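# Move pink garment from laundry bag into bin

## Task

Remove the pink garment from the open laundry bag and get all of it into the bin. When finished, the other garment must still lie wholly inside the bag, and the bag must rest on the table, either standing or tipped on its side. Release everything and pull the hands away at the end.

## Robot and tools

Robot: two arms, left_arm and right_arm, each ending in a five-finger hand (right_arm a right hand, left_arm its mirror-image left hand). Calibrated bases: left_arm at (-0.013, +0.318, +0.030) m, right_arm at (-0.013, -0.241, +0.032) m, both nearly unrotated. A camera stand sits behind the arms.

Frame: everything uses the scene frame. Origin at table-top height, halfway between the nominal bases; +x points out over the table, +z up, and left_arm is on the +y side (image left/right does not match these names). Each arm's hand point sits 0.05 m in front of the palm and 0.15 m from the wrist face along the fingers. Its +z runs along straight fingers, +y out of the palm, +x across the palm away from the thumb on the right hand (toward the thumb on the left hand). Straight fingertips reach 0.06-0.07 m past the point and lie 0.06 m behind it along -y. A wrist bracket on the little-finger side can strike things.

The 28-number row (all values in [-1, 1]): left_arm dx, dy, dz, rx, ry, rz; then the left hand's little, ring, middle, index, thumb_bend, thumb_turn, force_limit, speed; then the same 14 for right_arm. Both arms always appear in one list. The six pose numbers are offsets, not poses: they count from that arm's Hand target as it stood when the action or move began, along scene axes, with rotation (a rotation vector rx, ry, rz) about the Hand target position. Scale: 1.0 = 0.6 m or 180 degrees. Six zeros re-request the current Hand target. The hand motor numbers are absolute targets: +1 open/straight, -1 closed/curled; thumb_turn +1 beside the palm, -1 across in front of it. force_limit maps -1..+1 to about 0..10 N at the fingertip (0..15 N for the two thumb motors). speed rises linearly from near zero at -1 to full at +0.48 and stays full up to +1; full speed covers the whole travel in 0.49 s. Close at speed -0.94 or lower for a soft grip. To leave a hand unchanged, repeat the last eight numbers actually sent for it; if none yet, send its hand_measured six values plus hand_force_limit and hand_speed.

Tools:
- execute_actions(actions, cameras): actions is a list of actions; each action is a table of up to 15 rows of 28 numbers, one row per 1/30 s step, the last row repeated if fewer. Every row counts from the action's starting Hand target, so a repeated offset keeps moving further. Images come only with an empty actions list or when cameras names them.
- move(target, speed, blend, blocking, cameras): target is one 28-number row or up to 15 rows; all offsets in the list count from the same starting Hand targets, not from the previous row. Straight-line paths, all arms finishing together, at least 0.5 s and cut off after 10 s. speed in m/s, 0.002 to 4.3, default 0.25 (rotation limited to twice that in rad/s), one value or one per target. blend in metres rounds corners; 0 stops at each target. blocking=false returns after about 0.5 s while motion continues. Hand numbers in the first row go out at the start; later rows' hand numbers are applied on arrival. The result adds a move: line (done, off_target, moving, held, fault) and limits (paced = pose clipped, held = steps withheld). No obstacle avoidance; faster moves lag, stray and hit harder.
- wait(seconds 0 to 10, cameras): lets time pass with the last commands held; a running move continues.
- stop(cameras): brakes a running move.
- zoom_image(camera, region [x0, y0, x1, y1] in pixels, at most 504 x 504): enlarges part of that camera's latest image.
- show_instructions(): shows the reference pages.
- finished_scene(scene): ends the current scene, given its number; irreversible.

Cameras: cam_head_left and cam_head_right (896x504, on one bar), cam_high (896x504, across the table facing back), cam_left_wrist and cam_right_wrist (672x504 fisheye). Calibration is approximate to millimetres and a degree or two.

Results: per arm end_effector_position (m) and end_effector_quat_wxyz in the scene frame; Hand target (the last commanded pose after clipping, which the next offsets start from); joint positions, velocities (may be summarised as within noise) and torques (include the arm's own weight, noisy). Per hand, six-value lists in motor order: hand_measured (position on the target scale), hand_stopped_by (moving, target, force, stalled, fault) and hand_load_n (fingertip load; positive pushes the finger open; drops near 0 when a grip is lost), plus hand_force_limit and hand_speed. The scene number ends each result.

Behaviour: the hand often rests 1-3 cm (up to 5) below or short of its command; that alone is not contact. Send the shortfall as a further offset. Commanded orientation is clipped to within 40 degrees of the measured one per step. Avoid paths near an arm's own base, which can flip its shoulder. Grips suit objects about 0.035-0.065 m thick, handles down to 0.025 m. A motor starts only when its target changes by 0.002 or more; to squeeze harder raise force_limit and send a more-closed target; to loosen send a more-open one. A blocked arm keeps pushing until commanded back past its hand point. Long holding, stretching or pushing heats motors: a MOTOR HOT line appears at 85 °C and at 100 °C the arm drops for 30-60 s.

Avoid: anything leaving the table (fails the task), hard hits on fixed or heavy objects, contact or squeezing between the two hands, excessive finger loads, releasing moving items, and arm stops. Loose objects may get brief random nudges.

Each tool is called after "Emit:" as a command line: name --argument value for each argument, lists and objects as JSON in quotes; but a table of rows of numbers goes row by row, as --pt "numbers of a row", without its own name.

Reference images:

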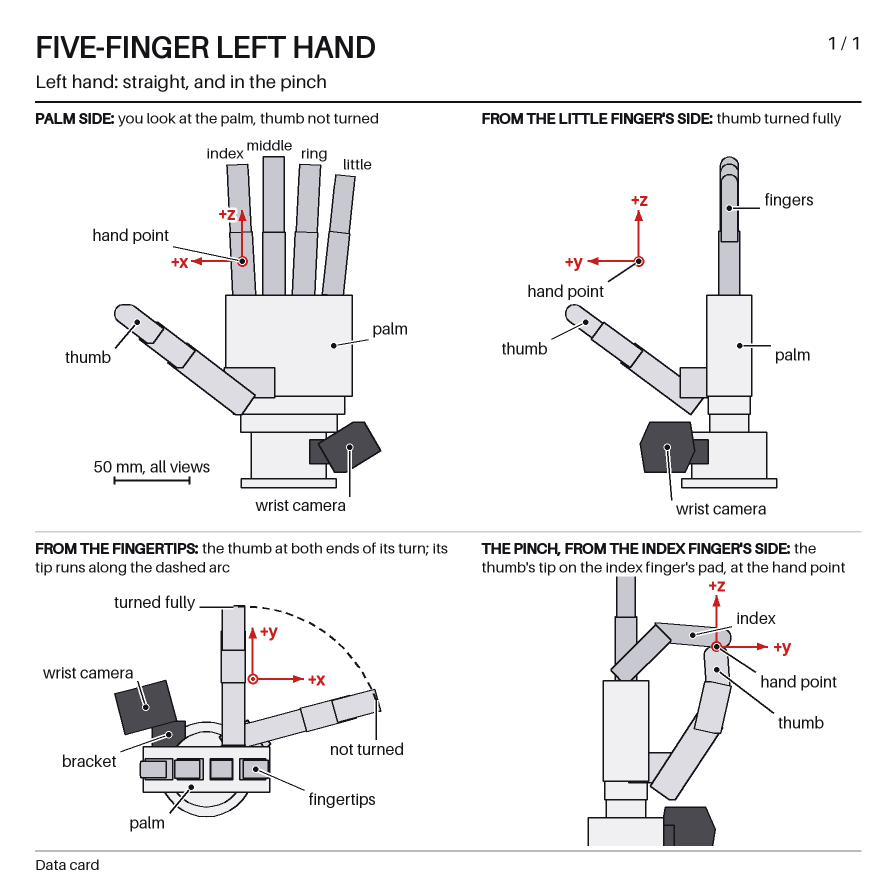

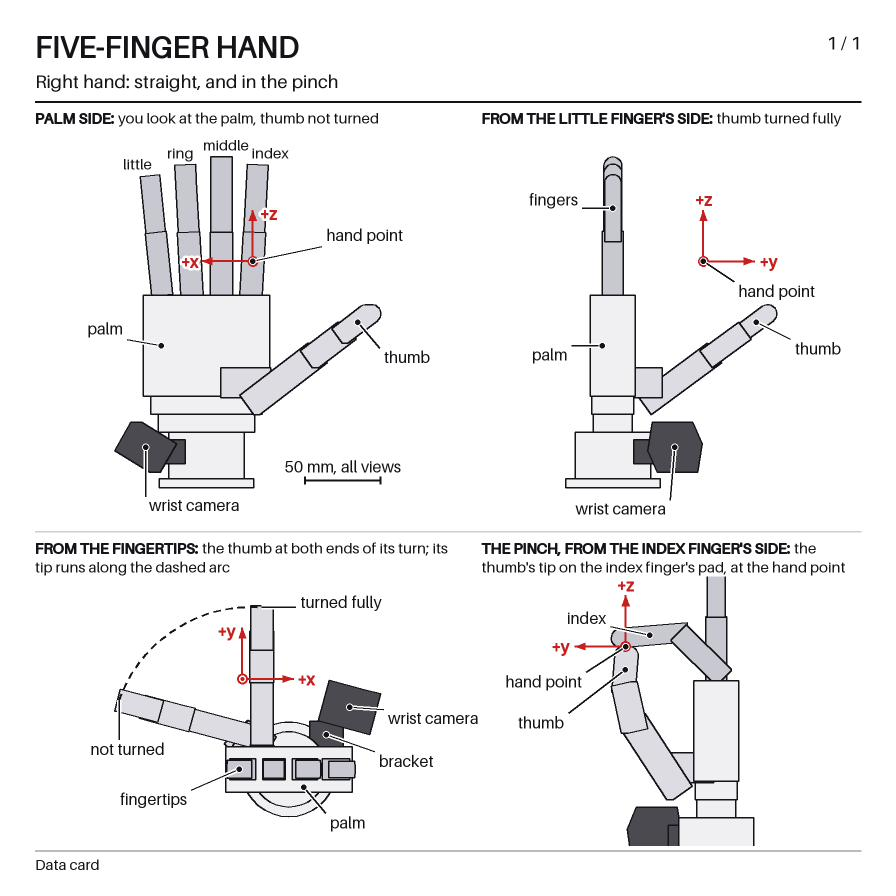

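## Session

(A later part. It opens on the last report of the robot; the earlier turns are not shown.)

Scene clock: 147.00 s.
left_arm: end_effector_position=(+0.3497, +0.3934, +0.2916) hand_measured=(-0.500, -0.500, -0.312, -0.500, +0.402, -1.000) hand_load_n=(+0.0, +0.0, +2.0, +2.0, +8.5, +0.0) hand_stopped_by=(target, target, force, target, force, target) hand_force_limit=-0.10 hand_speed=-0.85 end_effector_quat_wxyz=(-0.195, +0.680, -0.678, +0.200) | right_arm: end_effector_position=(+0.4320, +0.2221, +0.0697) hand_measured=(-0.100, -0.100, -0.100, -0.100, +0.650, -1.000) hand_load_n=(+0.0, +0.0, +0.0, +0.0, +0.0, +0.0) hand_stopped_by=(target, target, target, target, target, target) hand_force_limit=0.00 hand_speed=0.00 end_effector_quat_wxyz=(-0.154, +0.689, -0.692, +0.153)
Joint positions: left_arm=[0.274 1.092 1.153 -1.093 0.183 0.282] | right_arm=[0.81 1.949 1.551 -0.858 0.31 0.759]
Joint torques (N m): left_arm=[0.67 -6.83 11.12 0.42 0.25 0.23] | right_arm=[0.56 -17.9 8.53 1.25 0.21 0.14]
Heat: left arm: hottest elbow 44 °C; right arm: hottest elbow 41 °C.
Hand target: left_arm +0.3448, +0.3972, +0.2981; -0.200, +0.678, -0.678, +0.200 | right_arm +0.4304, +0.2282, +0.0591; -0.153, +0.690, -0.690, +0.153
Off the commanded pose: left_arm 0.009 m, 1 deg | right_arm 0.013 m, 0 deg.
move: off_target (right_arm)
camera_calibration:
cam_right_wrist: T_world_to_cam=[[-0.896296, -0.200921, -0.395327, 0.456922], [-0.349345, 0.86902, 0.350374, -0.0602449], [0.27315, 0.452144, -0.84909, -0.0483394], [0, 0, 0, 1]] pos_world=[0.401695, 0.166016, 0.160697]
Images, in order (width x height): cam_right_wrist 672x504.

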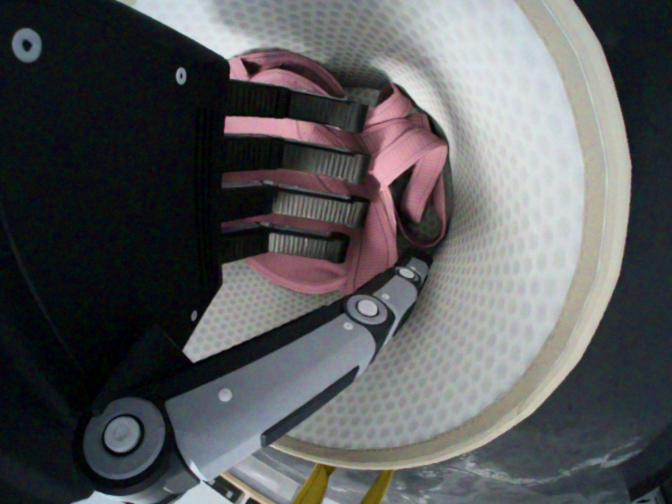

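Emit:
move --target '[0,0,0,0,0,0,-0.5,-0.5,-0.5,-0.5,-0.1,-1,-0.1,-0.85, 0.002,0.006,-0.042,0,0,0,-0.1,-0.1,-0.1,-0.1,0.65,-1,0,0]' --speed 0.08 --cameras '["cam_right_wrist"]'

Scene clock: 149.57 s.
left_arm: end_effector_position=(+0.3497, +0.3934, +0.2916) hand_measured=(-0.500, -0.500, -0.312, -0.500, +0.402, -1.000) hand_load_n=(+0.0, +0.0, +2.0, +2.0, +8.5, +0.0) hand_stopped_by=(target, target, force, target, force, target) hand_force_limit=-0.10 hand_speed=-0.85 end_effector_quat_wxyz=(-0.195, +0.680, -0.678, +0.200) | right_arm: end_effector_position=(+0.4354, +0.2255, +0.0483) hand_measured=(-0.100, -0.100, -0.100, -0.100, +0.650, -1.000) hand_load_n=(+0.0, +0.0, +0.0, -0.5, +0.0, +0.0) hand_stopped_by=(target, target, target, target, target, target) hand_force_limit=0.00 hand_speed=0.00 end_effector_quat_wxyz=(-0.157, +0.688, -0.692, +0.153)
Joint positions: left_arm=[0.274 1.092 1.153 -1.093 0.183 0.282] | right_arm=[0.81 1.98 1.538 -0.809 0.31 0.759]
Joint torques (N m): left_arm=[0.26 -7.12 10.91 0.76 0.29 0.19] | right_arm=[0.79 -17.67 8.25 1.25 0.23 0.17]
Heat: left arm: hottest elbow 44 °C; right arm: hottest elbow 41 °C.
Hand target: left_arm +0.3448, +0.3972, +0.2981; -0.200, +0.678, -0.678, +0.200 | right_arm +0.4315, +0.2316, +0.0336; -0.153, +0.691, -0.690, +0.153
Off the commanded pose: left_arm 0.009 m, 1 deg | right_arm 0.016 m, 1 deg.
move: off_target (right_arm)
camera_calibration:
cam_right_wrist: T_world_to_cam=[[-0.894748, -0.199352, -0.399607, 0.45135], [-0.350615, 0.867797, 0.352133, -0.0537303], [0.276579, 0.455179, -0.846355, -0.0712261], [0, 0, 0, 1]] pos_world=[0.404706, 0.169025, 0.139]
Images, in order (width x height): cam_right_wrist 672x504.

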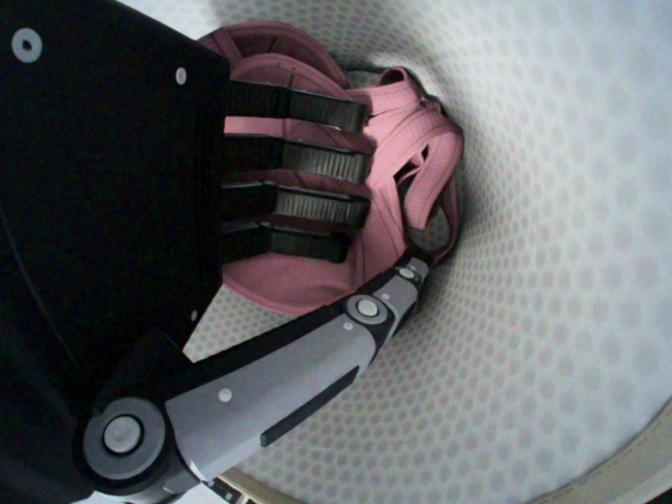

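Emit:
move --pt "0 0 0 0 0 0 -0.5 -0.5 -0.5 -0.5 -0.1 -1 -0.1 -0.85 0.002 0.0 -0.016 0 0 0 -0.1 -0.1 -0.1 -0.1 0.65 -1 0 0" --pt "0 0 0 0 0 0 -0.5 -0.5 -0.5 -0.5 -0.1 -1 -0.1 -0.85 0.002 0.0 -0.016 0 0 0 -0.2 -0.2 -0.2 -0.2 0.3 -1 -0.4 -0.7" --speed 0.08 --cameras '["cam_right_wrist"]'

Scene clock: 151.90 s.
left_arm: end_effector_position=(+0.3497, +0.3934, +0.2916) hand_measured=(-0.500, -0.500, -0.312, -0.500, +0.402, -1.000) hand_load_n=(+0.0, +0.5, +1.5, +2.0, +8.5, +0.0) hand_stopped_by=(target, target, force, target, force, target) hand_force_limit=-0.10 hand_speed=-0.85 end_effector_quat_wxyz=(-0.195, +0.680, -0.678, +0.200) | right_arm: end_effector_position=(+0.4387, +0.2289, +0.0451) hand_measured=(-0.200, -0.200, -0.200, -0.200, +0.300, -1.000) hand_load_n=(+0.0, +0.0, +0.0, +0.0, +0.0, +0.0) hand_stopped_by=(target, target, target, target, target, target) hand_force_limit=-0.40 hand_speed=-0.70 end_effector_quat_wxyz=(-0.164, +0.687, -0.692, +0.153)
Joint positions: left_arm=[0.274 1.092 1.153 -1.093 0.183 0.282] | right_arm=[0.81 1.987 1.538 -0.788 0.311 0.759]
Joint torques (N m): left_arm=[0.38 -7.36 11.07 0.79 0.24 0.19] | right_arm=[0.62 -17.38 7.73 1.24 0.2 0.16]
Heat: left arm: hottest elbow 44 °C; right arm: hottest elbow 41 °C.
Hand target: left_arm +0.3448, +0.3972, +0.2981; -0.200, +0.678, -0.678, +0.200 | right_arm +0.4327, +0.2317, +0.0242; -0.153, +0.690, -0.690, +0.153
Off the commanded pose: left_arm 0.009 m, 1 deg | right_arm 0.022 m, 1 deg.
move: off_target (right_arm); target 2's new numbers were sent with right_arm's hand 0.025 m and 1 deg from that target
camera_calibration:
cam_right_wrist: T_world_to_cam=[[-0.890902, -0.195405, -0.410013, 0.451591], [-0.353865, 0.864532, 0.356881, -0.0524231], [0.284733, 0.463035, -0.83936, -0.0820368], [0, 0, 0, 1]] pos_world=[0.407132, 0.17155, 0.135008]
Images, in order (width x height): cam_right_wrist 672x504.

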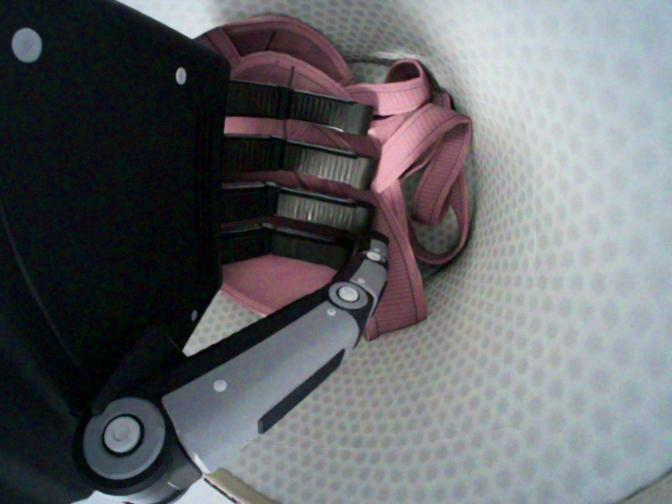

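Emit:
move --target '[0,0,0,0,0,0,-0.5,-0.5,-0.5,-0.5,-0.1,-1,-0.1,-0.85, 0.0,0.0,0.08,0,0,0,-0.45,-0.45,-0.45,-0.45,0.8,-1,-0.4,0]' --speed 0.1 --cameras '["cam_right_wrist"]'

Scene clock: 154.97 s.
left_arm: end_effector_position=(+0.3497, +0.3934, +0.2916) hand_measured=(-0.500, -0.500, -0.312, -0.500, +0.402, -1.000) hand_load_n=(+0.0, +0.0, +2.0, +2.0, +8.5, +0.0) hand_stopped_by=(target, target, force, target, force, target) hand_force_limit=-0.10 hand_speed=-0.85 end_effector_quat_wxyz=(-0.195, +0.680, -0.678, +0.200) | right_arm: end_effector_position=(+0.4238, +0.2133, +0.0445) hand_measured=(-0.450, -0.450, -0.370, -0.450, +0.800, -1.000) hand_load_n=(+0.0, +0.0, +0.0, +0.0, -0.5, +0.0) hand_stopped_by=(target, target, force, target, target, target) hand_force_limit=-0.40 hand_speed=0.00 end_effector_quat_wxyz=(-0.127, +0.694, -0.691, +0.154)
Joint positions: left_arm=[0.274 1.092 1.153 -1.093 0.183 0.282] | right_arm=[0.81 1.98 1.538 -0.87 0.311 0.759]
Joint torques (N m): left_arm=[-0.26 -6.77 10.86 0.44 0.24 0.21] | right_arm=[0.67 -20.78 11.51 0.18 0.17 0.15]
Heat: left arm: hottest elbow 44 °C; right arm: hottest shoulder 40 °C.
Hand target: left_arm +0.3448, +0.3972, +0.2981; -0.200, +0.678, -0.678, +0.200 | right_arm +0.4327, +0.2316, +0.0721; -0.153, +0.690, -0.690, +0.153
Off the commanded pose: left_arm 0.009 m, 1 deg | right_arm 0.034 m, 3 deg.
move: off_target (right_arm)
camera_calibration:
cam_right_wrist: T_world_to_cam=[[-0.910712, -0.216076, -0.352016, 0.445217], [-0.336043, 0.883152, 0.327287, -0.0542343], [0.240165, 0.416357, -0.876908, -0.0406022], [0, 0, 0, 1]] pos_world=[0.396991, 0.161003, 0.138869]
Images, in order (width x height): cam_right_wrist 672x504.

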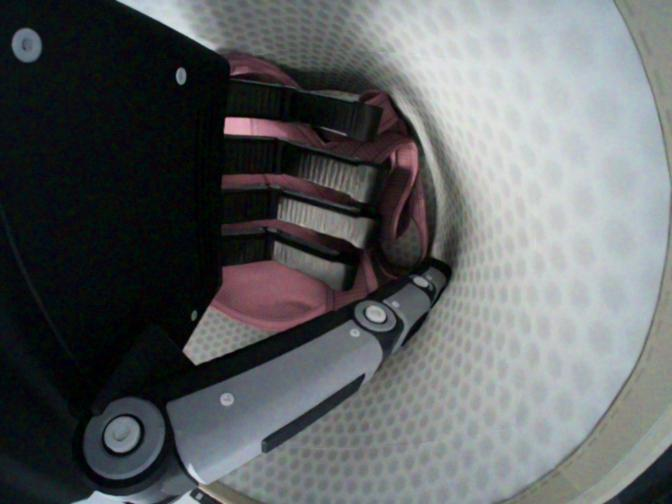

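Emit:
move --target '[0,0,0,0,0,0,-0.5,-0.5,-0.5,-0.5,-0.1,-1,-0.1,-0.85, 0.006,-0.01,-0.07,0,0,0,-0.45,-0.45,-0.45,-0.45,0.65,-1,-0.4,0]' --speed 0.1 --cameras '["cam_right_wrist"]'

Scene clock: 156.40 s.
left_arm: end_effector_position=(+0.3497, +0.3934, +0.2916) hand_measured=(-0.500, -0.500, -0.312, -0.500, +0.402, -1.000) hand_load_n=(+0.0, +0.0, +2.0, +2.0, +8.5, +0.0) hand_stopped_by=(target, target, force, target, force, target) hand_force_limit=-0.10 hand_speed=-0.85 end_effector_quat_wxyz=(-0.195, +0.680, -0.678, +0.200) | right_arm: end_effector_position=(+0.4361, +0.2261, +0.0464) hand_measured=(-0.450, -0.450, -0.370, -0.450, +0.650, -1.000) hand_load_n=(+0.0, +0.0, +0.0, +0.0, +0.0, +0.0) hand_stopped_by=(target, target, force, target, target, target) hand_force_limit=-0.40 hand_speed=0.00 end_effector_quat_wxyz=(-0.160, +0.687, -0.692, +0.153)
Joint positions: left_arm=[0.274 1.092 1.153 -1.093 0.183 0.282] | right_arm=[0.81 1.98 1.532 -0.795 0.311 0.759]
Joint torques (N m): left_arm=[-0.03 -7.24 11 0.55 0.23 0.21] | right_arm=[-0.15 -17.67 8.09 1.21 0.06 0.05]
Heat: left arm: hottest elbow 44 °C; right arm: hottest shoulder 40 °C.
Hand target: left_arm +0.3448, +0.3972, +0.2981; -0.200, +0.678, -0.678, +0.200 | right_arm +0.4364, +0.2258, +0.0302; -0.153, +0.690, -0.690, +0.153
Off the commanded pose: left_arm 0.009 m, 1 deg | right_arm 0.016 m, 1 deg.
move: off_target (right_arm)
camera_calibration:
cam_right_wrist: T_world_to_cam=[[-0.89274, -0.19735, -0.405053, 0.450259], [-0.352289, 0.866185, 0.354424, -0.0523942], [0.280905, 0.459104, -0.842803, -0.0762267], [0, 0, 0, 1]] pos_world=[0.404919, 0.169238, 0.136704]
Images, in order (width x height): cam_right_wrist 672x504.

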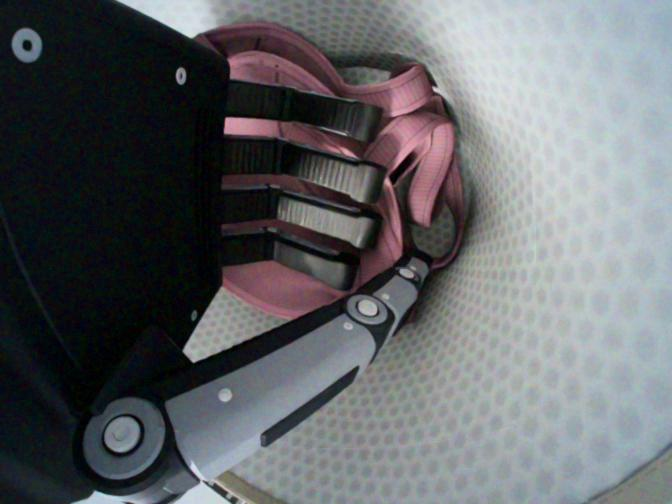

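Emit:
move --target '[0,0,0,0,0,0,-0.5,-0.5,-0.5,-0.5,-0.1,-1,-0.1,-0.85, -0.004,0.0,-0.033,0,0,0,-0.45,-0.45,-0.45,-0.45,0.65,-1,-0.4,0]' --speed 0.08 --cameras '["cam_right_wrist"]'

Scene clock: 157.53 s.
left_arm: end_effector_position=(+0.3497, +0.3934, +0.2916) hand_measured=(-0.500, -0.500, -0.312, -0.500, +0.402, -1.000) hand_load_n=(+0.5, +0.0, +2.0, +2.0, +8.0, +0.0) hand_stopped_by=(target, target, force, target, force, target) hand_force_limit=-0.10 hand_speed=-0.85 end_effector_quat_wxyz=(-0.195, +0.680, -0.678, +0.200) | right_arm: end_effector_position=(+0.4363, +0.2263, +0.0313) hand_measured=(-0.450, -0.450, -0.370, -0.450, +0.650, -1.000) hand_load_n=(+0.0, +0.0, +0.0, +0.0, +0.0, -0.5) hand_stopped_by=(target, target, force, target, target, target) hand_force_limit=-0.40 hand_speed=0.00 end_effector_quat_wxyz=(-0.164, +0.686, -0.692, +0.153)
Joint positions: left_arm=[0.274 1.092 1.153 -1.093 0.183 0.282] | right_arm=[0.81 1.995 1.51 -0.751 0.311 0.759]
Joint torques (N m): left_arm=[-0.21 -6.95 10.85 0.59 0.3 0.16] | right_arm=[-0.03 -17.26 7.75 1.24 0.09 0.08]
Heat: left arm: hottest elbow 44 °C; right arm: hottest shoulder 40 °C.
Hand target: left_arm +0.3448, +0.3972, +0.2981; -0.200, +0.678, -0.678, +0.200 | right_arm +0.4339, +0.2257, +0.0103; -0.153, +0.690, -0.690, +0.153
Off the commanded pose: left_arm 0.009 m, 1 deg | right_arm 0.021 m, 1 deg.
move: off_target (right_arm)
camera_calibration:
cam_right_wrist: T_world_to_cam=[[-0.890695, -0.195194, -0.410564, 0.443106], [-0.354067, 0.864314, 0.357208, -0.0460214], [0.285131, 0.46353, -0.838952, -0.0920831], [0, 0, 0, 1]] pos_world=[0.404633, 0.168952, 0.121109]
Images, in order (width x height): cam_right_wrist 672x504.

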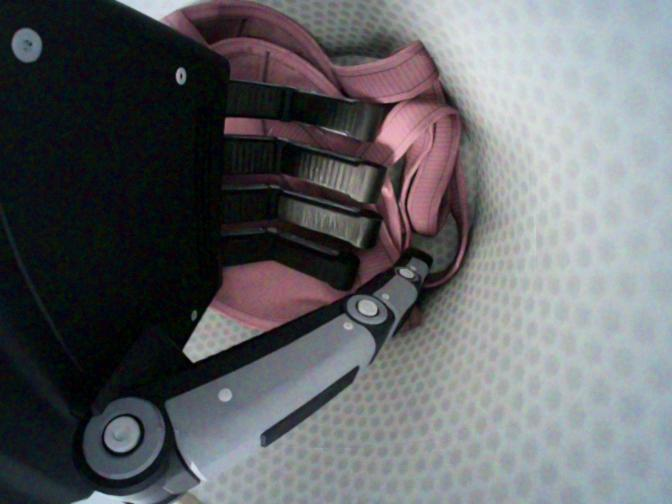

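Emit:
move --target '[0,0,0,0,0,0,-0.5,-0.5,-0.5,-0.5,-0.1,-1,-0.1,-0.85, 0.0,0.0,-0.008,0,0,0,-0.45,-0.45,-0.45,-0.45,0.0,-1,-0.4,-0.7]' --speed 0.08 --cameras '["cam_right_wrist"]'

Scene clock: 158.57 s.
left_arm: end_effector_position=(+0.3497, +0.3934, +0.2916) hand_measured=(-0.500, -0.500, -0.312, -0.500, +0.402, -1.000) hand_load_n=(+0.0, +0.0, +1.5, +2.0, +8.0, +0.0) hand_stopped_by=(target, target, force, target, force, target) hand_force_limit=-0.10 hand_speed=-0.85 end_effector_quat_wxyz=(-0.195, +0.680, -0.678, +0.200) | right_arm: end_effector_position=(+0.4372, +0.2273, +0.0302) hand_measured=(-0.450, -0.450, -0.370, -0.450, +0.398, -1.000) hand_load_n=(+0.0, +0.0, +0.5, -0.5, +6.0, +0.5) hand_stopped_by=(target, target, force, target, force, target) hand_force_limit=-0.40 hand_speed=-0.70 end_effector_quat_wxyz=(-0.167, +0.686, -0.692, +0.153)
Joint positions: left_arm=[0.274 1.092 1.153 -1.093 0.183 0.282] | right_arm=[0.81 1.996 1.507 -0.741 0.311 0.759]
Joint torques (N m): left_arm=[0.56 -7.24 11 0.61 0.26 0.21] | right_arm=[-0.03 -16.91 7.61 1.26 0.09 0.08]
Heat: left arm: hottest elbow 44 °C; right arm: hottest shoulder 40 °C.
Hand target: left_arm +0.3448, +0.3972, +0.2981; -0.200, +0.678, -0.678, +0.200 | right_arm +0.4339, +0.2257, +0.0056; -0.153, +0.690, -0.690, +0.153
Off the commanded pose: left_arm 0.009 m, 1 deg | right_arm 0.025 m, 2 deg.
move: off_target (right_arm)
camera_calibration:
cam_right_wrist: T_world_to_cam=[[-0.888958, -0.193368, -0.415167, 0.442692], [-0.355579, 0.862722, 0.359547, -0.0451968], [0.288649, 0.467246, -0.835681, -0.0962431], [0, 0, 0, 1]] pos_world=[0.405244, 0.169564, 0.119613]
Images, in order (width x height): cam_right_wrist 672x504.

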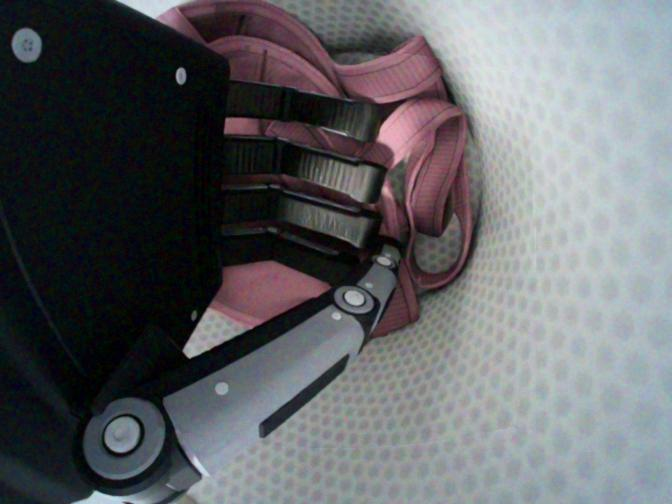

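Emit:
zoom_image --camera "cam_right_wrist" --region '[320, 150, 480, 350]'

Scaled by 2.520 from the camera's 672x504 image, which has a finer 960x720 frame.

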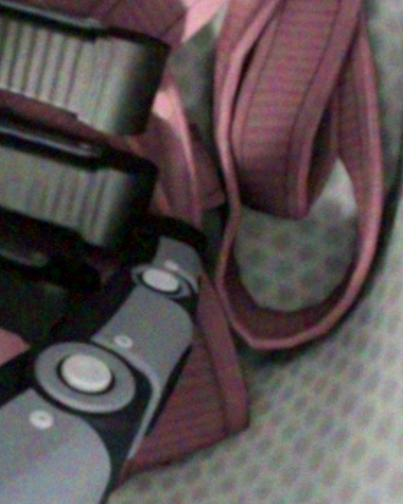

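Emit:
move --pt "0 0 0 0 0 0 -0.5 -0.5 -0.5 -0.5 -0.1 -1 -0.1 -0.85 0.0 0.0 0.0 0 0 0 -0.6 -0.6 -0.6 -0.6 -0.1 -1 -0.1 -0.85" --pt "0 0 0 0 0 0 -0.5 -0.5 -0.5 -0.5 -0.1 -1 -0.1 -0.85 0.01 0.012 0.13 0 0 0 -0.6 -0.6 -0.6 -0.6 -0.1 -1 -0.1 -0.85" --speed 0.1 --cameras '["cam_right_wrist"]'

Scene clock: 164.20 s.
left_arm: end_effector_position=(+0.3497, +0.3934, +0.2916) hand_measured=(-0.500, -0.500, -0.312, -0.500, +0.402, -1.000) hand_load_n=(+0.0, +0.0, +1.5, +2.0, +8.5, +0.0) hand_stopped_by=(target, target, force, target, force, target) hand_force_limit=-0.10 hand_speed=-0.85 end_effector_quat_wxyz=(-0.195, +0.680, -0.678, +0.200) | right_arm: end_effector_position=(+0.4304, +0.2202, +0.0617) hand_measured=(-0.600, -0.600, -0.380, -0.600, +0.394, -1.000) hand_load_n=(+0.0, +0.0, +6.5, +0.0, +8.5, +0.5) hand_stopped_by=(target, target, force, target, force, target) hand_force_limit=-0.10 hand_speed=-0.85 end_effector_quat_wxyz=(-0.133, +0.693, -0.691, +0.154)
Joint positions: left_arm=[0.274 1.092 1.153 -1.093 0.183 0.282] | right_arm=[0.81 1.977 1.58 -0.902 0.311 0.759]
Joint torques (N m): left_arm=[0.21 -7.24 11.04 0.64 0.25 0.25] | right_arm=[0.09 -20.37 11.47 0.28 0.1 0.09]
Heat: left arm: hottest elbow 44 °C; right arm: hottest shoulder 40 °C.
Hand target: left_arm +0.3448, +0.3972, +0.2981; -0.200, +0.678, -0.678, +0.200 | right_arm +0.4400, +0.2330, +0.0835; -0.153, +0.690, -0.690, +0.153
Off the commanded pose: left_arm 0.009 m, 1 deg | right_arm 0.027 m, 2 deg.
move: off_target (right_arm)
camera_calibration:
cam_right_wrist: T_world_to_cam=[[-0.907577, -0.212694, -0.362029, 0.457362], [-0.338977, 0.879963, 0.332805, -0.0621443], [0.247787, 0.424766, -0.870733, -0.0354704], [0, 0, 0, 1]] pos_world=[0.402815, 0.167029, 0.155375]
Images, in order (width x height): cam_right_wrist 672x504.

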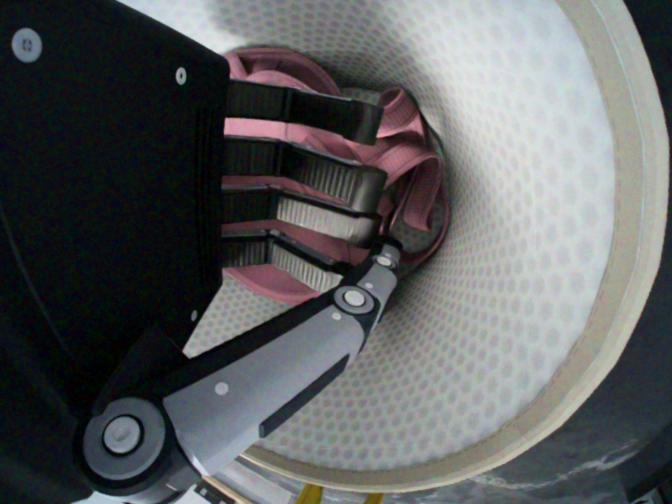

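Emit:
move --target '[0,0,0,0,0,0,-0.5,-0.5,-0.5,-0.5,-0.1,-1,-0.1,-0.85, 0.0,0.0,0.1,0,0,0,-0.6,-0.6,-0.6,-0.6,-0.1,-1,-0.1,-0.85]' --speed 0.1 --cameras '["cam_right_wrist","cam_high"]'

Emit:
zoom_image --camera "cam_high" --region '[480, 160, 590, 250]'

Scene clock: 165.77 s.
left_arm: end_effector_position=(+0.3497, +0.3934, +0.2916) hand_measured=(-0.500, -0.500, -0.312, -0.500, +0.402, -1.000) hand_load_n=(+0.5, +0.0, +2.0, +2.0, +8.0, +0.0) hand_stopped_by=(target, target, force, target, force, target) hand_force_limit=-0.10 hand_speed=-0.85 end_effector_quat_wxyz=(-0.195, +0.680, -0.678, +0.200) | right_arm: end_effector_position=(+0.4319, +0.2218, +0.1232) hand_measured=(-0.600, -0.600, -0.380, -0.600, +0.394, -1.000) hand_load_n=(+0.0, +0.0, +7.0, +0.0, +8.5, +0.5) hand_stopped_by=(target, target, force, target, force, target) hand_force_limit=-0.10 hand_speed=-0.85 end_effector_quat_wxyz=(-0.135, +0.693, -0.691, +0.154)
Joint positions: left_arm=[0.274 1.092 1.153 -1.093 0.183 0.282] | right_arm=[0.81 1.928 1.673 -1.041 0.311 0.759]
Joint torques (N m): left_arm=[0.5 -7.18 10.88 0.43 0.28 0.22] | right_arm=[0.09 -19.84 12 0.21 0.11 0.09]
Heat: left arm: hottest elbow 44 °C; right arm: hottest elbow 41 °C.
Hand target: left_arm +0.3448, +0.3972, +0.2981; -0.200, +0.678, -0.678, +0.200 | right_arm +0.4400, +0.2330, +0.1437; -0.153, +0.690, -0.690, +0.153
Off the commanded pose: left_arm 0.009 m, 1 deg | right_arm 0.025 m, 2 deg.
move: off_target (right_arm)
camera_calibration:
cam_right_wrist: T_world_to_cam=[[-0.906817, -0.211896, -0.364393, 0.481073], [-0.339678, 0.879226, 0.334037, -0.0831666], [0.249602, 0.426686, -0.869274, 0.0155258], [0, 0, 0, 1]] pos_world=[0.40412, 0.168435, 0.216576]
Images, in order (width x height): cam_high 896x504, cam_right_wrist 672x504.

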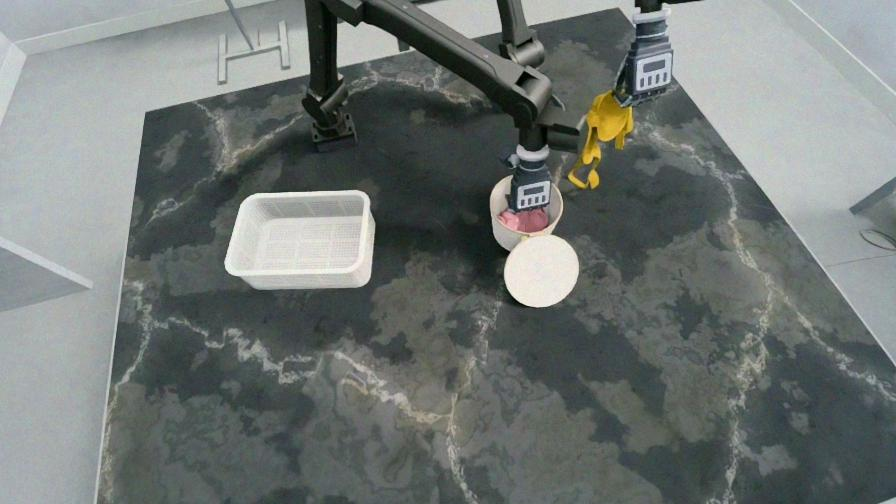

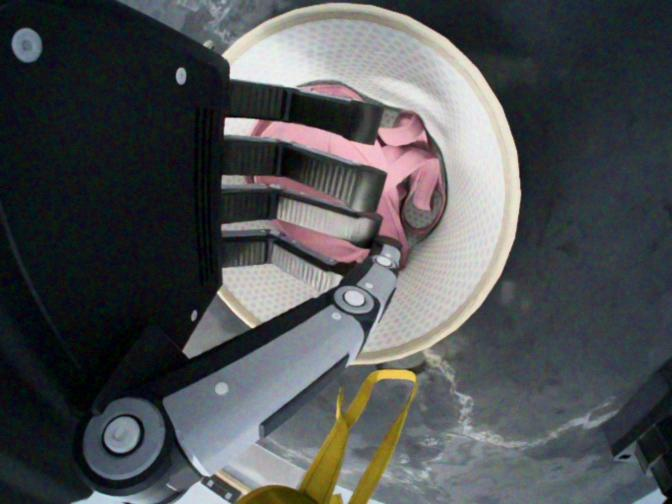

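Scaled by 4.582 from the camera's 896x504 image, which has a finer 1280x720 frame.

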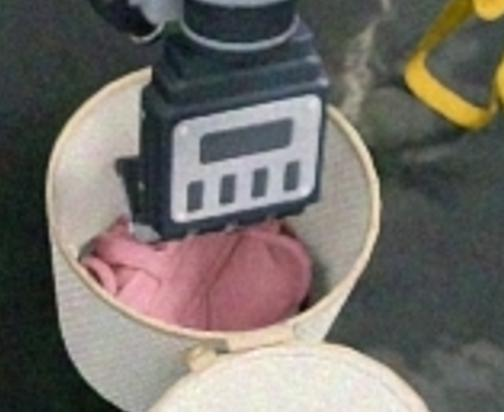

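Emit:
move --target '[0,0,0,0,0,0,-0.5,-0.5,-0.5,-0.5,-0.1,-1,-0.1,-0.85, 0.0,-0.01,0.2,0,0,0,-0.6,-0.6,-0.6,-0.6,-0.1,-1,-0.1,-0.85]' --speed 0.12 --cameras '["cam_right_wrist","cam_high"]'

Emit:
zoom_image --camera "cam_high" --region '[480, 160, 590, 250]'

Emit:
zoom_image --camera "cam_right_wrist" --region '[300, 80, 500, 280]'

Scene clock: 167.97 s.
left_arm: end_effector_position=(+0.3497, +0.3934, +0.2916) hand_measured=(-0.500, -0.500, -0.312, -0.500, +0.402, -1.000) hand_load_n=(+0.0, +0.0, +2.0, +2.0, +8.0, +0.0) hand_stopped_by=(target, target, force, target, force, target) hand_force_limit=-0.10 hand_speed=-0.85 end_effector_quat_wxyz=(-0.195, +0.680, -0.678, +0.200) | right_arm: end_effector_position=(+0.4318, +0.2218, +0.2410) hand_measured=(-0.600, -0.600, -0.380, -0.600, +0.394, -1.000) hand_load_n=(+0.0, +0.0, +6.5, +0.0, +8.5, +0.5) hand_stopped_by=(target, target, force, target, force, target) hand_force_limit=-0.10 hand_speed=-0.85 end_effector_quat_wxyz=(-0.134, +0.693, -0.691, +0.154)
Joint positions: left_arm=[0.274 1.092 1.153 -1.093 0.183 0.282] | right_arm=[0.81 1.894 1.933 -1.338 0.31 0.757]
Joint torques (N m): left_arm=[1.03 -6.42 11.08 0.72 0.26 0.22] | right_arm=[-0.38 -19.78 12.71 0.28 0.06 0.03]
Heat: left arm: hottest elbow 44 °C; right arm: hottest elbow 41 °C.
Hand target: left_arm +0.3448, +0.3972, +0.2981; -0.200, +0.678, -0.678, +0.200 | right_arm +0.4400, +0.2270, +0.2637; -0.153, +0.690, -0.690, +0.153
Off the commanded pose: left_arm 0.009 m, 1 deg | right_arm 0.025 m, 2 deg.
move: off_target (right_arm)
camera_calibration:
cam_right_wrist: T_world_to_cam=[[-0.907143, -0.213567, -0.362602, 0.524082], [-0.340195, 0.879359, 0.333158, -0.12212], [0.247706, 0.425578, -0.870359, 0.119326], [0, 0, 0, 1]] pos_world=[0.404315, 0.168531, 0.334575]
Images, in order (width x height): cam_high 896x504, cam_right_wrist 672x504.

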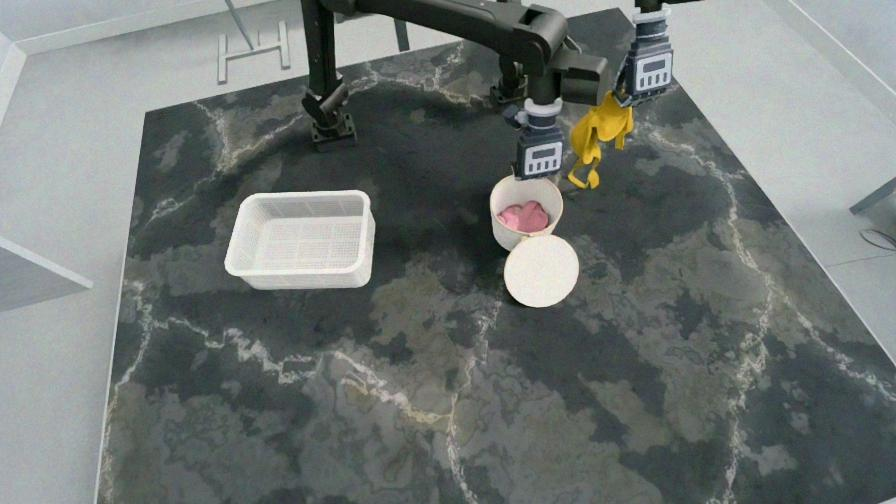

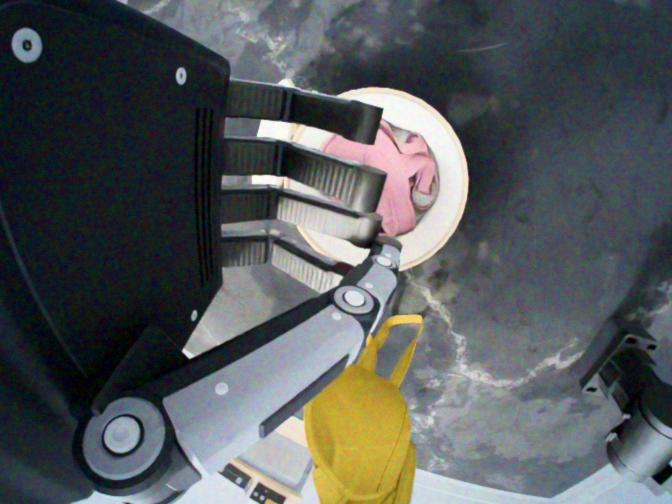

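Scaled by 4.582 from the camera's 896x504 image, which has a finer 1280x720 frame.

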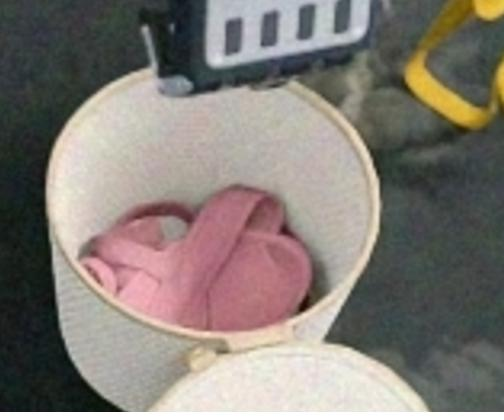

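Scaled by 2.520 from the camera's 672x504 image, which has a finer 960x720 frame.

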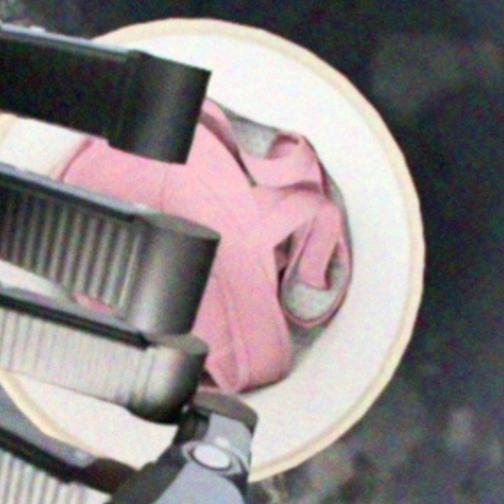

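Emit:
move --target '[0,0,0,0,0,0,-0.5,-0.5,-0.5,-0.5,-0.1,-1,-0.1,-0.85, -0.02,-0.007,-0.28,0,0,0.0556,-0.45,-0.45,-0.45,-0.45,1.0,-1,-0.1,0.2]' --speed 0.15 --cameras '["cam_right_wrist"]'

Scene clock: 174.13 s.
left_arm: end_effector_position=(+0.3497, +0.3934, +0.2916) hand_measured=(-0.500, -0.500, -0.312, -0.500, +0.402, -1.000) hand_load_n=(+0.0, +0.5, +2.0, +2.0, +8.0, +0.0) hand_stopped_by=(target, target, force, target, force, target) hand_force_limit=-0.10 hand_speed=-0.85 end_effector_quat_wxyz=(-0.195, +0.680, -0.678, +0.200) | right_arm: end_effector_position=(+0.4239, +0.2242, +0.1094) hand_measured=(-0.450, -0.450, -0.380, -0.450, +1.000, -1.000) hand_load_n=(+0.0, +0.0, +0.0, +0.0, +0.0, +0.0) hand_stopped_by=(target, target, force, target, target, target) hand_force_limit=-0.10 hand_speed=0.20 end_effector_quat_wxyz=(-0.172, +0.746, -0.629, +0.139)
Joint positions: left_arm=[0.274 1.092 1.153 -1.093 0.183 0.282] | right_arm=[0.81 1.891 1.568 -0.875 0.252 0.587]
Joint torques (N m): left_arm=[0.97 -6.83 11.1 0.7 0.23 0.2] | right_arm=[-0.67 -17.14 8.61 1.35 -0.01 -0.01]
Heat: left arm: hottest elbow 44 °C; right arm: hottest elbow 42 °C.
Hand target: left_arm +0.3448, +0.3972, +0.2981; -0.200, +0.678, -0.678, +0.200 | right_arm +0.4280, +0.2228, +0.0956; -0.166, +0.748, -0.627, +0.139
Off the commanded pose: left_arm 0.009 m, 1 deg | right_arm 0.014 m, 1 deg.
move: off_target (right_arm)
camera_calibration:
cam_right_wrist: T_world_to_cam=[[-0.844934, -0.351368, -0.403271, 0.478628], [-0.497777, 0.792446, 0.352488, 0.00101245], [0.195717, 0.498568, -0.844467, 0.00857689], [0, 0, 0, 1]] pos_world=[0.403234, 0.163096, 0.199903]
Images, in order (width x height): cam_right_wrist 672x504.

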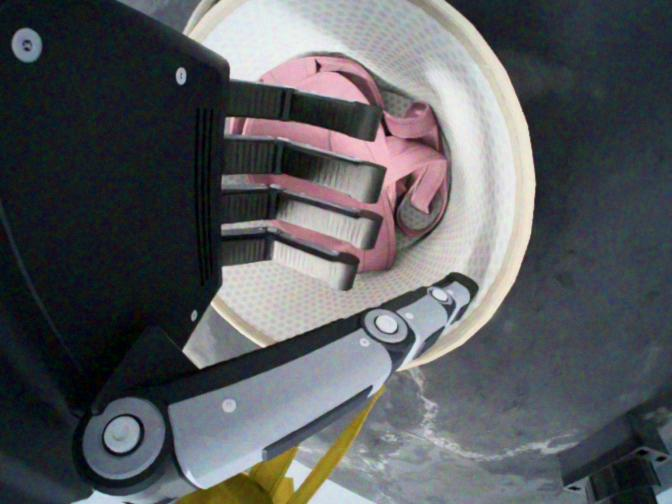

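Emit:
move --target '[0,0,0,0,0,0,-0.5,-0.5,-0.5,-0.5,-0.1,-1,-0.1,-0.85, 0.005,-0.003,-0.092,0,0,0,-0.45,-0.45,-0.45,-0.45,0.9,-1,-0.1,0.2]' --speed 0.1 --cameras '["cam_right_wrist"]'

Scene clock: 175.57 s.
left_arm: end_effector_position=(+0.3497, +0.3934, +0.2916) hand_measured=(-0.500, -0.500, -0.312, -0.500, +0.402, -1.000) hand_load_n=(+0.5, +0.0, +2.0, +1.5, +8.0, -0.5) hand_stopped_by=(target, target, force, target, force, target) hand_force_limit=-0.10 hand_speed=-0.85 end_effector_quat_wxyz=(-0.195, +0.680, -0.678, +0.200) | right_arm: end_effector_position=(+0.4250, +0.2243, +0.0522) hand_measured=(-0.450, -0.450, -0.380, -0.450, +0.900, -1.000) hand_load_n=(+0.0, +0.0, +0.5, +0.0, -0.5, -0.5) hand_stopped_by=(target, target, force, target, target, target) hand_force_limit=-0.10 hand_speed=0.20 end_effector_quat_wxyz=(-0.170, +0.747, -0.627, +0.139)
Joint positions: left_arm=[0.274 1.092 1.153 -1.093 0.183 0.282] | right_arm=[0.808 1.952 1.501 -0.75 0.25 0.58]
Joint torques (N m): left_arm=[0.5 -7.12 10.99 0.66 0.22 0.22] | right_arm=[-0.91 -17.67 8.36 1.31 -0.02 0.03]
Heat: left arm: hottest elbow 44 °C; right arm: hottest elbow 42 °C.
Hand target: left_arm +0.3448, +0.3972, +0.2981; -0.200, +0.678, -0.678, +0.200 | right_arm +0.4308, +0.2211, +0.0404; -0.166, +0.748, -0.627, +0.139
Off the commanded pose: left_arm 0.009 m, 1 deg | right_arm 0.014 m, 1 deg.
move: off_target (right_arm)
camera_calibration:
cam_right_wrist: T_world_to_cam=[[-0.844315, -0.356674, -0.399895, 0.45727], [-0.500599, 0.79123, 0.351221, 0.0233162], [0.191138, 0.496729, -0.846597, -0.0375277], [0, 0, 0, 1]] pos_world=[0.404925, 0.163289, 0.1429]
Images, in order (width x height): cam_right_wrist 672x504.

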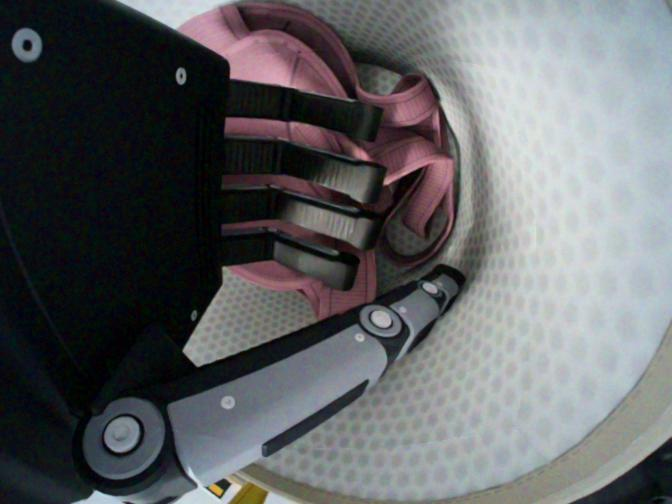

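Emit:
move --target '[0,0,0,0,0,0,-0.5,-0.5,-0.5,-0.5,-0.1,-1,-0.1,-0.85, 0.0,0,-0.045,0,0,0,-0.45,-0.45,-0.45,-0.45,0.9,-1,-0.1,0.2]' --speed 0.08 --cameras '["cam_right_wrist"]'

Scene clock: 176.83 s.
left_arm: end_effector_position=(+0.3497, +0.3934, +0.2916) hand_measured=(-0.500, -0.500, -0.312, -0.500, +0.402, -1.000) hand_load_n=(+0.0, +0.0, +2.0, +2.0, +8.0, +0.0) hand_stopped_by=(target, target, force, target, force, target) hand_force_limit=-0.10 hand_speed=-0.85 end_effector_quat_wxyz=(-0.195, +0.680, -0.678, +0.200) | right_arm: end_effector_position=(+0.4273, +0.2266, +0.0315) hand_measured=(-0.450, -0.450, -0.380, -0.450, +0.900, -1.000) hand_load_n=(+0.0, +0.0, +0.0, -0.5, -0.5, -0.5) hand_stopped_by=(target, target, force, target, target, target) hand_force_limit=-0.10 hand_speed=0.20 end_effector_quat_wxyz=(-0.176, +0.746, -0.627, +0.139)
Joint positions: left_arm=[0.274 1.092 1.153 -1.093 0.183 0.282] | right_arm=[0.808 1.978 1.48 -0.691 0.25 0.58]
Joint torques (N m): left_arm=[0.56 -6.71 10.93 0.69 0.28 0.2] | right_arm=[-0.91 -17.26 7.88 1.32 -0.02 0.02]
Heat: left arm: hottest elbow 44 °C; right arm: hottest elbow 42 °C.
Hand target: left_arm +0.3448, +0.3972, +0.2981; -0.200, +0.678, -0.678, +0.200 | right_arm +0.4309, +0.2212, +0.0135; -0.166, +0.748, -0.627, +0.139
Off the commanded pose: left_arm 0.009 m, 1 deg | right_arm 0.019 m, 1 deg.
move: off_target (right_arm)
camera_calibration:
cam_right_wrist: T_world_to_cam=[[-0.840693, -0.353963, -0.409811, 0.449949], [-0.504097, 0.787981, 0.353515, 0.0320374], [0.197792, 0.503782, -0.840882, -0.0613179], [0, 0, 0, 1]] pos_world=[0.406547, 0.164911, 0.121507]
Images, in order (width x height): cam_right_wrist 672x504.

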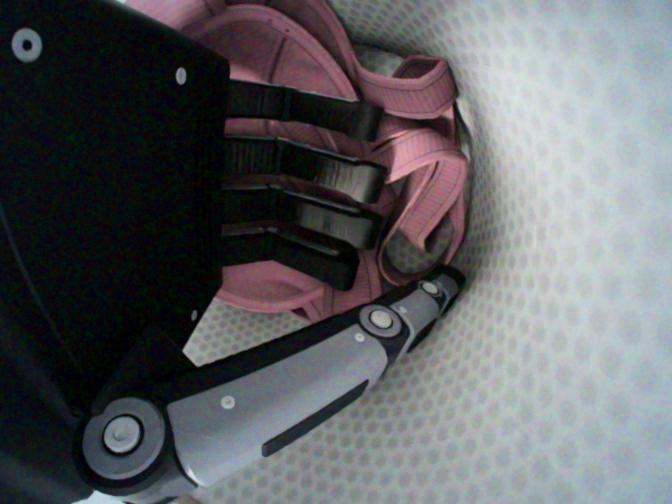

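Emit:
move --pt "0 0 0 0 0 0 -0.5 -0.5 -0.5 -0.5 -0.1 -1 -0.1 -0.85 -0.003 -0.016 -0.015 0 0 0 -0.45 -0.45 -0.45 -0.45 0.9 -1 -0.1 0.2" --pt "0 0 0 0 0 0 -0.5 -0.5 -0.5 -0.5 -0.1 -1 -0.1 -0.85 -0.003 -0.016 -0.015 0 0 0 -0.47 -0.47 -0.47 -0.47 0.0 -1 -0.1 -0.4" --speed 0.08 --cameras '["cam_right_wrist"]'

Emit:
zoom_image --camera "cam_right_wrist" --region '[300, 80, 500, 350]'

Scene clock: 178.87 s.
left_arm: end_effector_position=(+0.3497, +0.3934, +0.2916) hand_measured=(-0.500, -0.500, -0.312, -0.500, +0.402, -1.000) hand_load_n=(+0.5, +0.0, +2.0, +2.0, +8.0, +0.0) hand_stopped_by=(target, target, force, target, force, target) hand_force_limit=-0.10 hand_speed=-0.85 end_effector_quat_wxyz=(-0.195, +0.680, -0.678, +0.200) | right_arm: end_effector_position=(+0.4276, +0.2225, +0.0230) hand_measured=(-0.470, -0.470, -0.470, -0.470, +0.454, -1.000) hand_load_n=(+0.0, +0.0, +0.0, -0.5, +8.5, +1.5) hand_stopped_by=(target, target, target, target, force, target) hand_force_limit=-0.10 hand_speed=-0.40 end_effector_quat_wxyz=(-0.180, +0.746, -0.626, +0.139)
Joint positions: left_arm=[0.274 1.092 1.153 -1.093 0.183 0.282] | right_arm=[0.803 1.978 1.452 -0.653 0.245 0.572]
Joint torques (N m): left_arm=[0.44 -7.18 10.96 0.54 0.24 0.18] | right_arm=[-1.14 -17.61 6.99 1.17 0 0.01]
Heat: left arm: hottest elbow 44 °C; right arm: hottest elbow 42 °C.
Hand target: left_arm +0.3448, +0.3972, +0.2981; -0.200, +0.678, -0.678, +0.200 | right_arm +0.4290, +0.2115, +0.0044; -0.166, +0.748, -0.627, +0.139
Off the commanded pose: left_arm 0.009 m, 1 deg | right_arm 0.022 m, 2 deg.
move: off_target (right_arm); target 2's new numbers were sent with right_arm's hand 0.024 m and 2 deg from that target
camera_calibration:
cam_right_wrist: T_world_to_cam=[[-0.837654, -0.353363, -0.416499, 0.443917], [-0.507977, 0.784237, 0.356276, 0.040806], [0.200739, 0.510008, -0.836419, -0.0691523], [0, 0, 0, 1]] pos_world=[0.406459, 0.160131, 0.112512]
Images, in order (width x height): cam_right_wrist 672x504.

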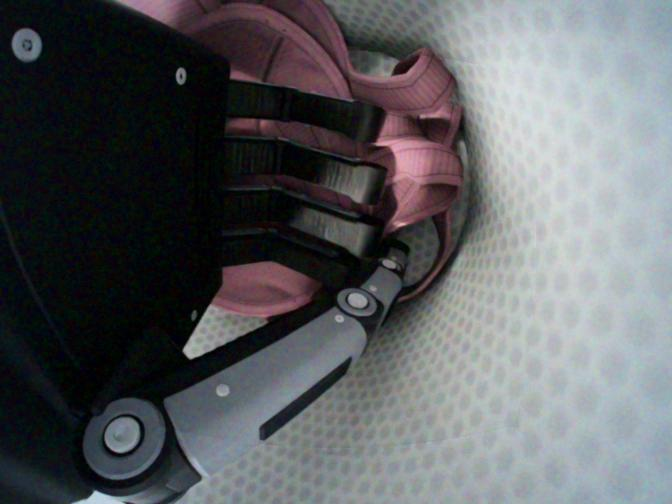

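Scaled by 1.867 from the camera's 672x504 image, which has a finer 960x720 frame.

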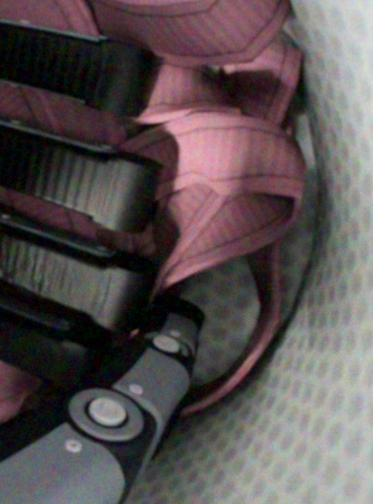

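Emit:
move --pt "0 0 0 0 0 0 -0.5 -0.5 -0.5 -0.5 -0.1 -1 -0.1 -0.85 0 0 0 0 0 0 -0.7 -0.7 -0.7 -0.7 -0.1 -1 -0.1 -0.6" --pt "0 0 0 0 0 0 -0.5 -0.5 -0.5 -0.5 -0.1 -1 -0.1 -0.85 0.01 0.012 0.13 0 0 0 -0.7 -0.7 -0.7 -0.7 -0.1 -1 -0.1 -0.6" --speed 0.1 --cameras '["cam_right_wrist"]'

Scene clock: 181.30 s.
left_arm: end_effector_position=(+0.3497, +0.3934, +0.2916) hand_measured=(-0.500, -0.500, -0.312, -0.500, +0.402, -1.000) hand_load_n=(+0.0, +0.0, +2.0, +2.0, +8.0, +0.0) hand_stopped_by=(target, target, force, target, force, target) hand_force_limit=-0.10 hand_speed=-0.85 end_effector_quat_wxyz=(-0.195, +0.680, -0.678, +0.200) | right_arm: end_effector_position=(+0.4186, +0.2133, +0.0623) hand_measured=(-0.700, -0.700, -0.538, -0.700, +0.454, -1.000) hand_load_n=(-0.5, +0.5, +4.0, +0.0, +9.5, +1.0) hand_stopped_by=(target, target, force, target, force, target) hand_force_limit=-0.10 hand_speed=-0.60 end_effector_quat_wxyz=(-0.149, +0.753, -0.626, +0.136)
Joint positions: left_arm=[0.274 1.092 1.153 -1.093 0.183 0.282] | right_arm=[0.803 1.937 1.514 -0.821 0.245 0.572]
Joint torques (N m): left_arm=[0.15 -6.77 10.86 0.57 0.25 0.21] | right_arm=[-1.08 -19.66 11.4 0.34 0.05 0.02]
Heat: left arm: hottest elbow 44 °C; right arm: hottest elbow 42 °C.
Hand target: left_arm +0.3448, +0.3972, +0.2981; -0.200, +0.678, -0.678, +0.200 | right_arm +0.4350, +0.2187, +0.0823; -0.166, +0.748, -0.627, +0.139
Off the commanded pose: left_arm 0.009 m, 1 deg | right_arm 0.027 m, 2 deg.
move: off_target (right_arm)
camera_calibration:
cam_right_wrist: T_world_to_cam=[[-0.855206, -0.371269, -0.361638, 0.457173], [-0.492216, 0.800317, 0.342368, 0.0203127], [0.162314, 0.470799, -0.867181, -0.00345864], [0, 0, 0, 1]] pos_world=[0.401537, 0.155106, 0.155377]
Images, in order (width x height): cam_right_wrist 672x504.

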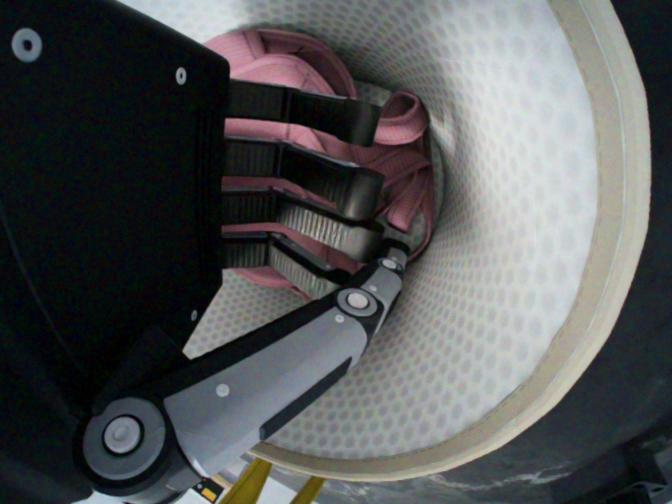

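Emit:
zoom_image --camera "cam_right_wrist" --region '[300, 60, 480, 320]'

Scaled by 1.938 from the camera's 672x504 image, which has a finer 960x720 frame.

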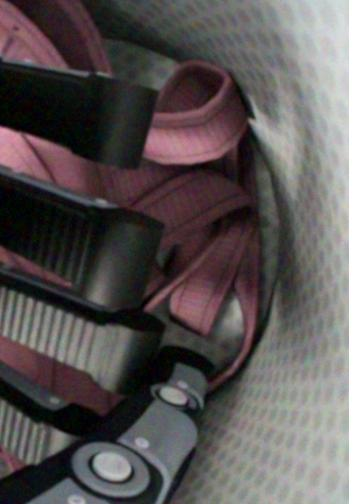

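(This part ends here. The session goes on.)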